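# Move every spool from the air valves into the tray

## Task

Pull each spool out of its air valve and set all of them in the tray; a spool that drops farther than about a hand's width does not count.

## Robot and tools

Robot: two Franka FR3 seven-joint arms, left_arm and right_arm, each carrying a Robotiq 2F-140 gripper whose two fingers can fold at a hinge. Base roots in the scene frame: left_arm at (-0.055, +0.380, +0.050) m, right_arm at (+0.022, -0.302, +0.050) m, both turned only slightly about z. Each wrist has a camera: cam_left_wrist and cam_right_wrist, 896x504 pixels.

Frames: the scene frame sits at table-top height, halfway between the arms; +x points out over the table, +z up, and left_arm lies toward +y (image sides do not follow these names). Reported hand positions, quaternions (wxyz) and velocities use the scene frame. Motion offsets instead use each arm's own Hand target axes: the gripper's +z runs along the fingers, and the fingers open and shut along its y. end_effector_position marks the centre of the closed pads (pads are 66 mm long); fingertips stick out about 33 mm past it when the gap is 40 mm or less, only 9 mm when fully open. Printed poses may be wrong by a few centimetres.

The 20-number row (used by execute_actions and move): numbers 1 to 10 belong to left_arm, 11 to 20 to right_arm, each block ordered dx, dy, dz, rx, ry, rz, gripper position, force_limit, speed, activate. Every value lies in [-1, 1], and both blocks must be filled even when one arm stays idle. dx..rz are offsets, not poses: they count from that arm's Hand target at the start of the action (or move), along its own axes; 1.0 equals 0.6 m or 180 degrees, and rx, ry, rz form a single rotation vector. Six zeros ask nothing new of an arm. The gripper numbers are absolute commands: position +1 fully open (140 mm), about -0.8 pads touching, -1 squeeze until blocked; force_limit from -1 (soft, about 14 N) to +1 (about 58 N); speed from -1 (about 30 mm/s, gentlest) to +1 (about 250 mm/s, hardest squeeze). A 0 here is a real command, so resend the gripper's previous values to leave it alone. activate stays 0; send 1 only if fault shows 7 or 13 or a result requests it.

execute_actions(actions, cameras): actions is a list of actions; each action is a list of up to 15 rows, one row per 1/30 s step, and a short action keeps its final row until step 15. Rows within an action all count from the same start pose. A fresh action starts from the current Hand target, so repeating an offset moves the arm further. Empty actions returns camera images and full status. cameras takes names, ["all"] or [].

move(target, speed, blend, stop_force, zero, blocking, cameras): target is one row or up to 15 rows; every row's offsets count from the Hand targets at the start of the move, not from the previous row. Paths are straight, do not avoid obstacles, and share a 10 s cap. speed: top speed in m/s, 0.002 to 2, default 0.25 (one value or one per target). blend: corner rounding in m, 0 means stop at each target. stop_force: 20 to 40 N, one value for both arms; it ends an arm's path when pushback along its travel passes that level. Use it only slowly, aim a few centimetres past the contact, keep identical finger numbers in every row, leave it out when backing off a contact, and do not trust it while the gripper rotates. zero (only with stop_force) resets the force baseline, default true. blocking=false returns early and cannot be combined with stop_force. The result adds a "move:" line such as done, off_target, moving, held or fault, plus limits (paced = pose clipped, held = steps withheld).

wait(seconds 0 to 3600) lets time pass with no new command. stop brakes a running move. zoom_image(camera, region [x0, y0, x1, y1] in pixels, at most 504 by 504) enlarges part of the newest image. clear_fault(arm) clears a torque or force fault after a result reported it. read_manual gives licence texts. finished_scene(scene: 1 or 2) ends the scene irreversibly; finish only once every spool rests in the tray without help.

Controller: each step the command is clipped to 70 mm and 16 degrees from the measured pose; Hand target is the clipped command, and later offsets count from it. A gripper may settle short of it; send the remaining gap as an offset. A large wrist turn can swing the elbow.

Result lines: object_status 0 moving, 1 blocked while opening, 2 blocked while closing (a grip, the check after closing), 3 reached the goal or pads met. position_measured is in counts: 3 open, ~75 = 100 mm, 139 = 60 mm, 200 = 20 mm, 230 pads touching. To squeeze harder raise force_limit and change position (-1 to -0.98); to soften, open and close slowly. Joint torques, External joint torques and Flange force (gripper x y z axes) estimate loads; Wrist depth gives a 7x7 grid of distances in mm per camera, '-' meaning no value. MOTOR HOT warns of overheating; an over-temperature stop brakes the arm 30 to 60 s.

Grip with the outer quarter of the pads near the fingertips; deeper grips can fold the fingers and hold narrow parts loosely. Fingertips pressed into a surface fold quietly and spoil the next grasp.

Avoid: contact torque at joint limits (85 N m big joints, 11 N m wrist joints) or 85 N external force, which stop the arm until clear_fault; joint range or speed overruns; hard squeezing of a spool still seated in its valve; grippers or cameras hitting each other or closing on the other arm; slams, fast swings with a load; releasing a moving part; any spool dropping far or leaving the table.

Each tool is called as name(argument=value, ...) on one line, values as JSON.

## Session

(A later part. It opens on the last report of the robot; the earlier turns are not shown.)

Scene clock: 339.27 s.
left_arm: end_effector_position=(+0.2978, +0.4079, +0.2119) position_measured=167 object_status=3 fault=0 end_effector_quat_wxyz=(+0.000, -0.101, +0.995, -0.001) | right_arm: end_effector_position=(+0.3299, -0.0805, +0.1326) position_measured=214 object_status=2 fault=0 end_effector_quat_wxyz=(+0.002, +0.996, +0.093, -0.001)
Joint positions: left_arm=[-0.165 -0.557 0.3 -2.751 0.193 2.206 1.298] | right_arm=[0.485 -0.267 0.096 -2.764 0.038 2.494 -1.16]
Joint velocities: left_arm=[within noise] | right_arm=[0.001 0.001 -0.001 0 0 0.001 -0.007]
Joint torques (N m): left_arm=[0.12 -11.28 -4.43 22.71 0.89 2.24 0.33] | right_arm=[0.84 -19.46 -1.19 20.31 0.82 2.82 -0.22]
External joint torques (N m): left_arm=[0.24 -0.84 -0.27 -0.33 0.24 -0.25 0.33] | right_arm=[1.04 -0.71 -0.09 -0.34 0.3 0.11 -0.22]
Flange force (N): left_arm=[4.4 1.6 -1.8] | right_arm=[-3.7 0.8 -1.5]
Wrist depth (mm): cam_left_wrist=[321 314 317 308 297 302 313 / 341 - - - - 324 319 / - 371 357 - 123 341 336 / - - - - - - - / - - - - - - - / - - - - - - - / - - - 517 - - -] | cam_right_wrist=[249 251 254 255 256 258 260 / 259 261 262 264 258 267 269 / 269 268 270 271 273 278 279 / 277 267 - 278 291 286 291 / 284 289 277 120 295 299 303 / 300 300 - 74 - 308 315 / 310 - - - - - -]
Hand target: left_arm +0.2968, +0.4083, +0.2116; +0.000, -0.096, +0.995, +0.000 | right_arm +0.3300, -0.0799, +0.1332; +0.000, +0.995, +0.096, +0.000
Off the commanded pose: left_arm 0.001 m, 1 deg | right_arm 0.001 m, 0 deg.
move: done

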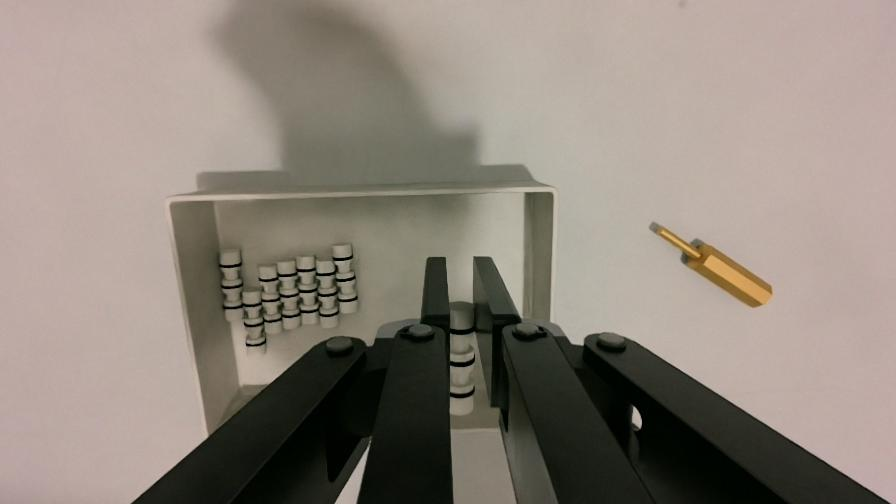

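7 in tray, last in hand.

move(target=[[0,0,0,0,0,0,-0.3,0.5,-1,0,0,0,0.173,0,0,0,-1,-0.5,-1,0],[0,0,0,0,0,0,-0.3,0.5,-1,0,0,0,0.173,0,0,0,-0.54,-1,-1,0],[0,0,0,0,0,0,-0.3,0.5,-1,0,-0.05,0,-0.15,0,0,0,-0.54,-1,-1,0]], cameras=["cam_right_wrist"], speed=[0.15,0.1,0.2])

Scene clock: 344.97 s.
left_arm: end_effector_position=(+0.2978, +0.4079, +0.2119) position_measured=167 object_status=3 fault=0 end_effector_quat_wxyz=(+0.000, -0.101, +0.995, -0.001) | right_arm: end_effector_position=(+0.3015, -0.0858, +0.2227) position_measured=197 object_status=3 fault=0 end_effector_quat_wxyz=(+0.001, +0.995, +0.096, +0.001)
Joint positions: left_arm=[-0.165 -0.557 0.3 -2.751 0.193 2.206 1.298] | right_arm=[0.528 -0.554 0.083 -2.737 0.05 2.183 -1.144]
Joint velocities: left_arm=[within noise] | right_arm=[-0.001 0 0 0.001 0 -0.004 0.001]
Joint torques (N m): left_arm=[0.17 -11.25 -4.38 22.72 0.88 2.23 0.28] | right_arm=[0.91 -12.51 -1.88 23.81 0.69 2.3 -0.1]
External joint torques (N m): left_arm=[0.34 -0.78 -0.15 -0.36 0.24 -0.26 0.29] | right_arm=[1.05 -0.53 -0.12 -0.01 0.02 -0.38 -0.1]
Flange force (N): left_arm=[4.3 1.8 -1.7] | right_arm=[-2.8 0.3 -2.0]
Wrist depth (mm): cam_left_wrist=[317 320 - - - - 304 / - - 331 336 329 323 322 / 375 370 367 354 145 - - / - - - - 124 - - / - - - - - - - / - - - - - - - / - - - - - - -] | cam_right_wrist=[332 338 335 344 338 351 341 / 344 343 340 346 353 350 362 / - 353 358 - 366 360 365 / - - 374 - 380 381 384 / - 388 340 131 387 397 400 / 399 - - 404 - 83 415 / - - - - - - -]
Hand target: left_arm +0.2968, +0.4083, +0.2116; +0.000, -0.096, +0.995, +0.000 | right_arm +0.3006, -0.0856, +0.2232; +0.000, +0.995, +0.096, +0.000
Off the commanded pose: left_arm 0.001 m, 1 deg | right_arm 0.001 m, 0 deg.
move: done

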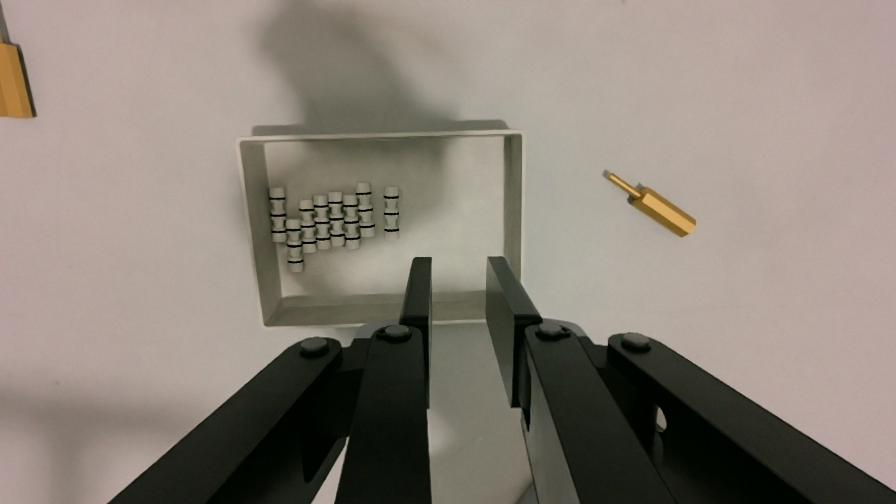

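finished_scene(scene=2)

The scene is finished: the task was done.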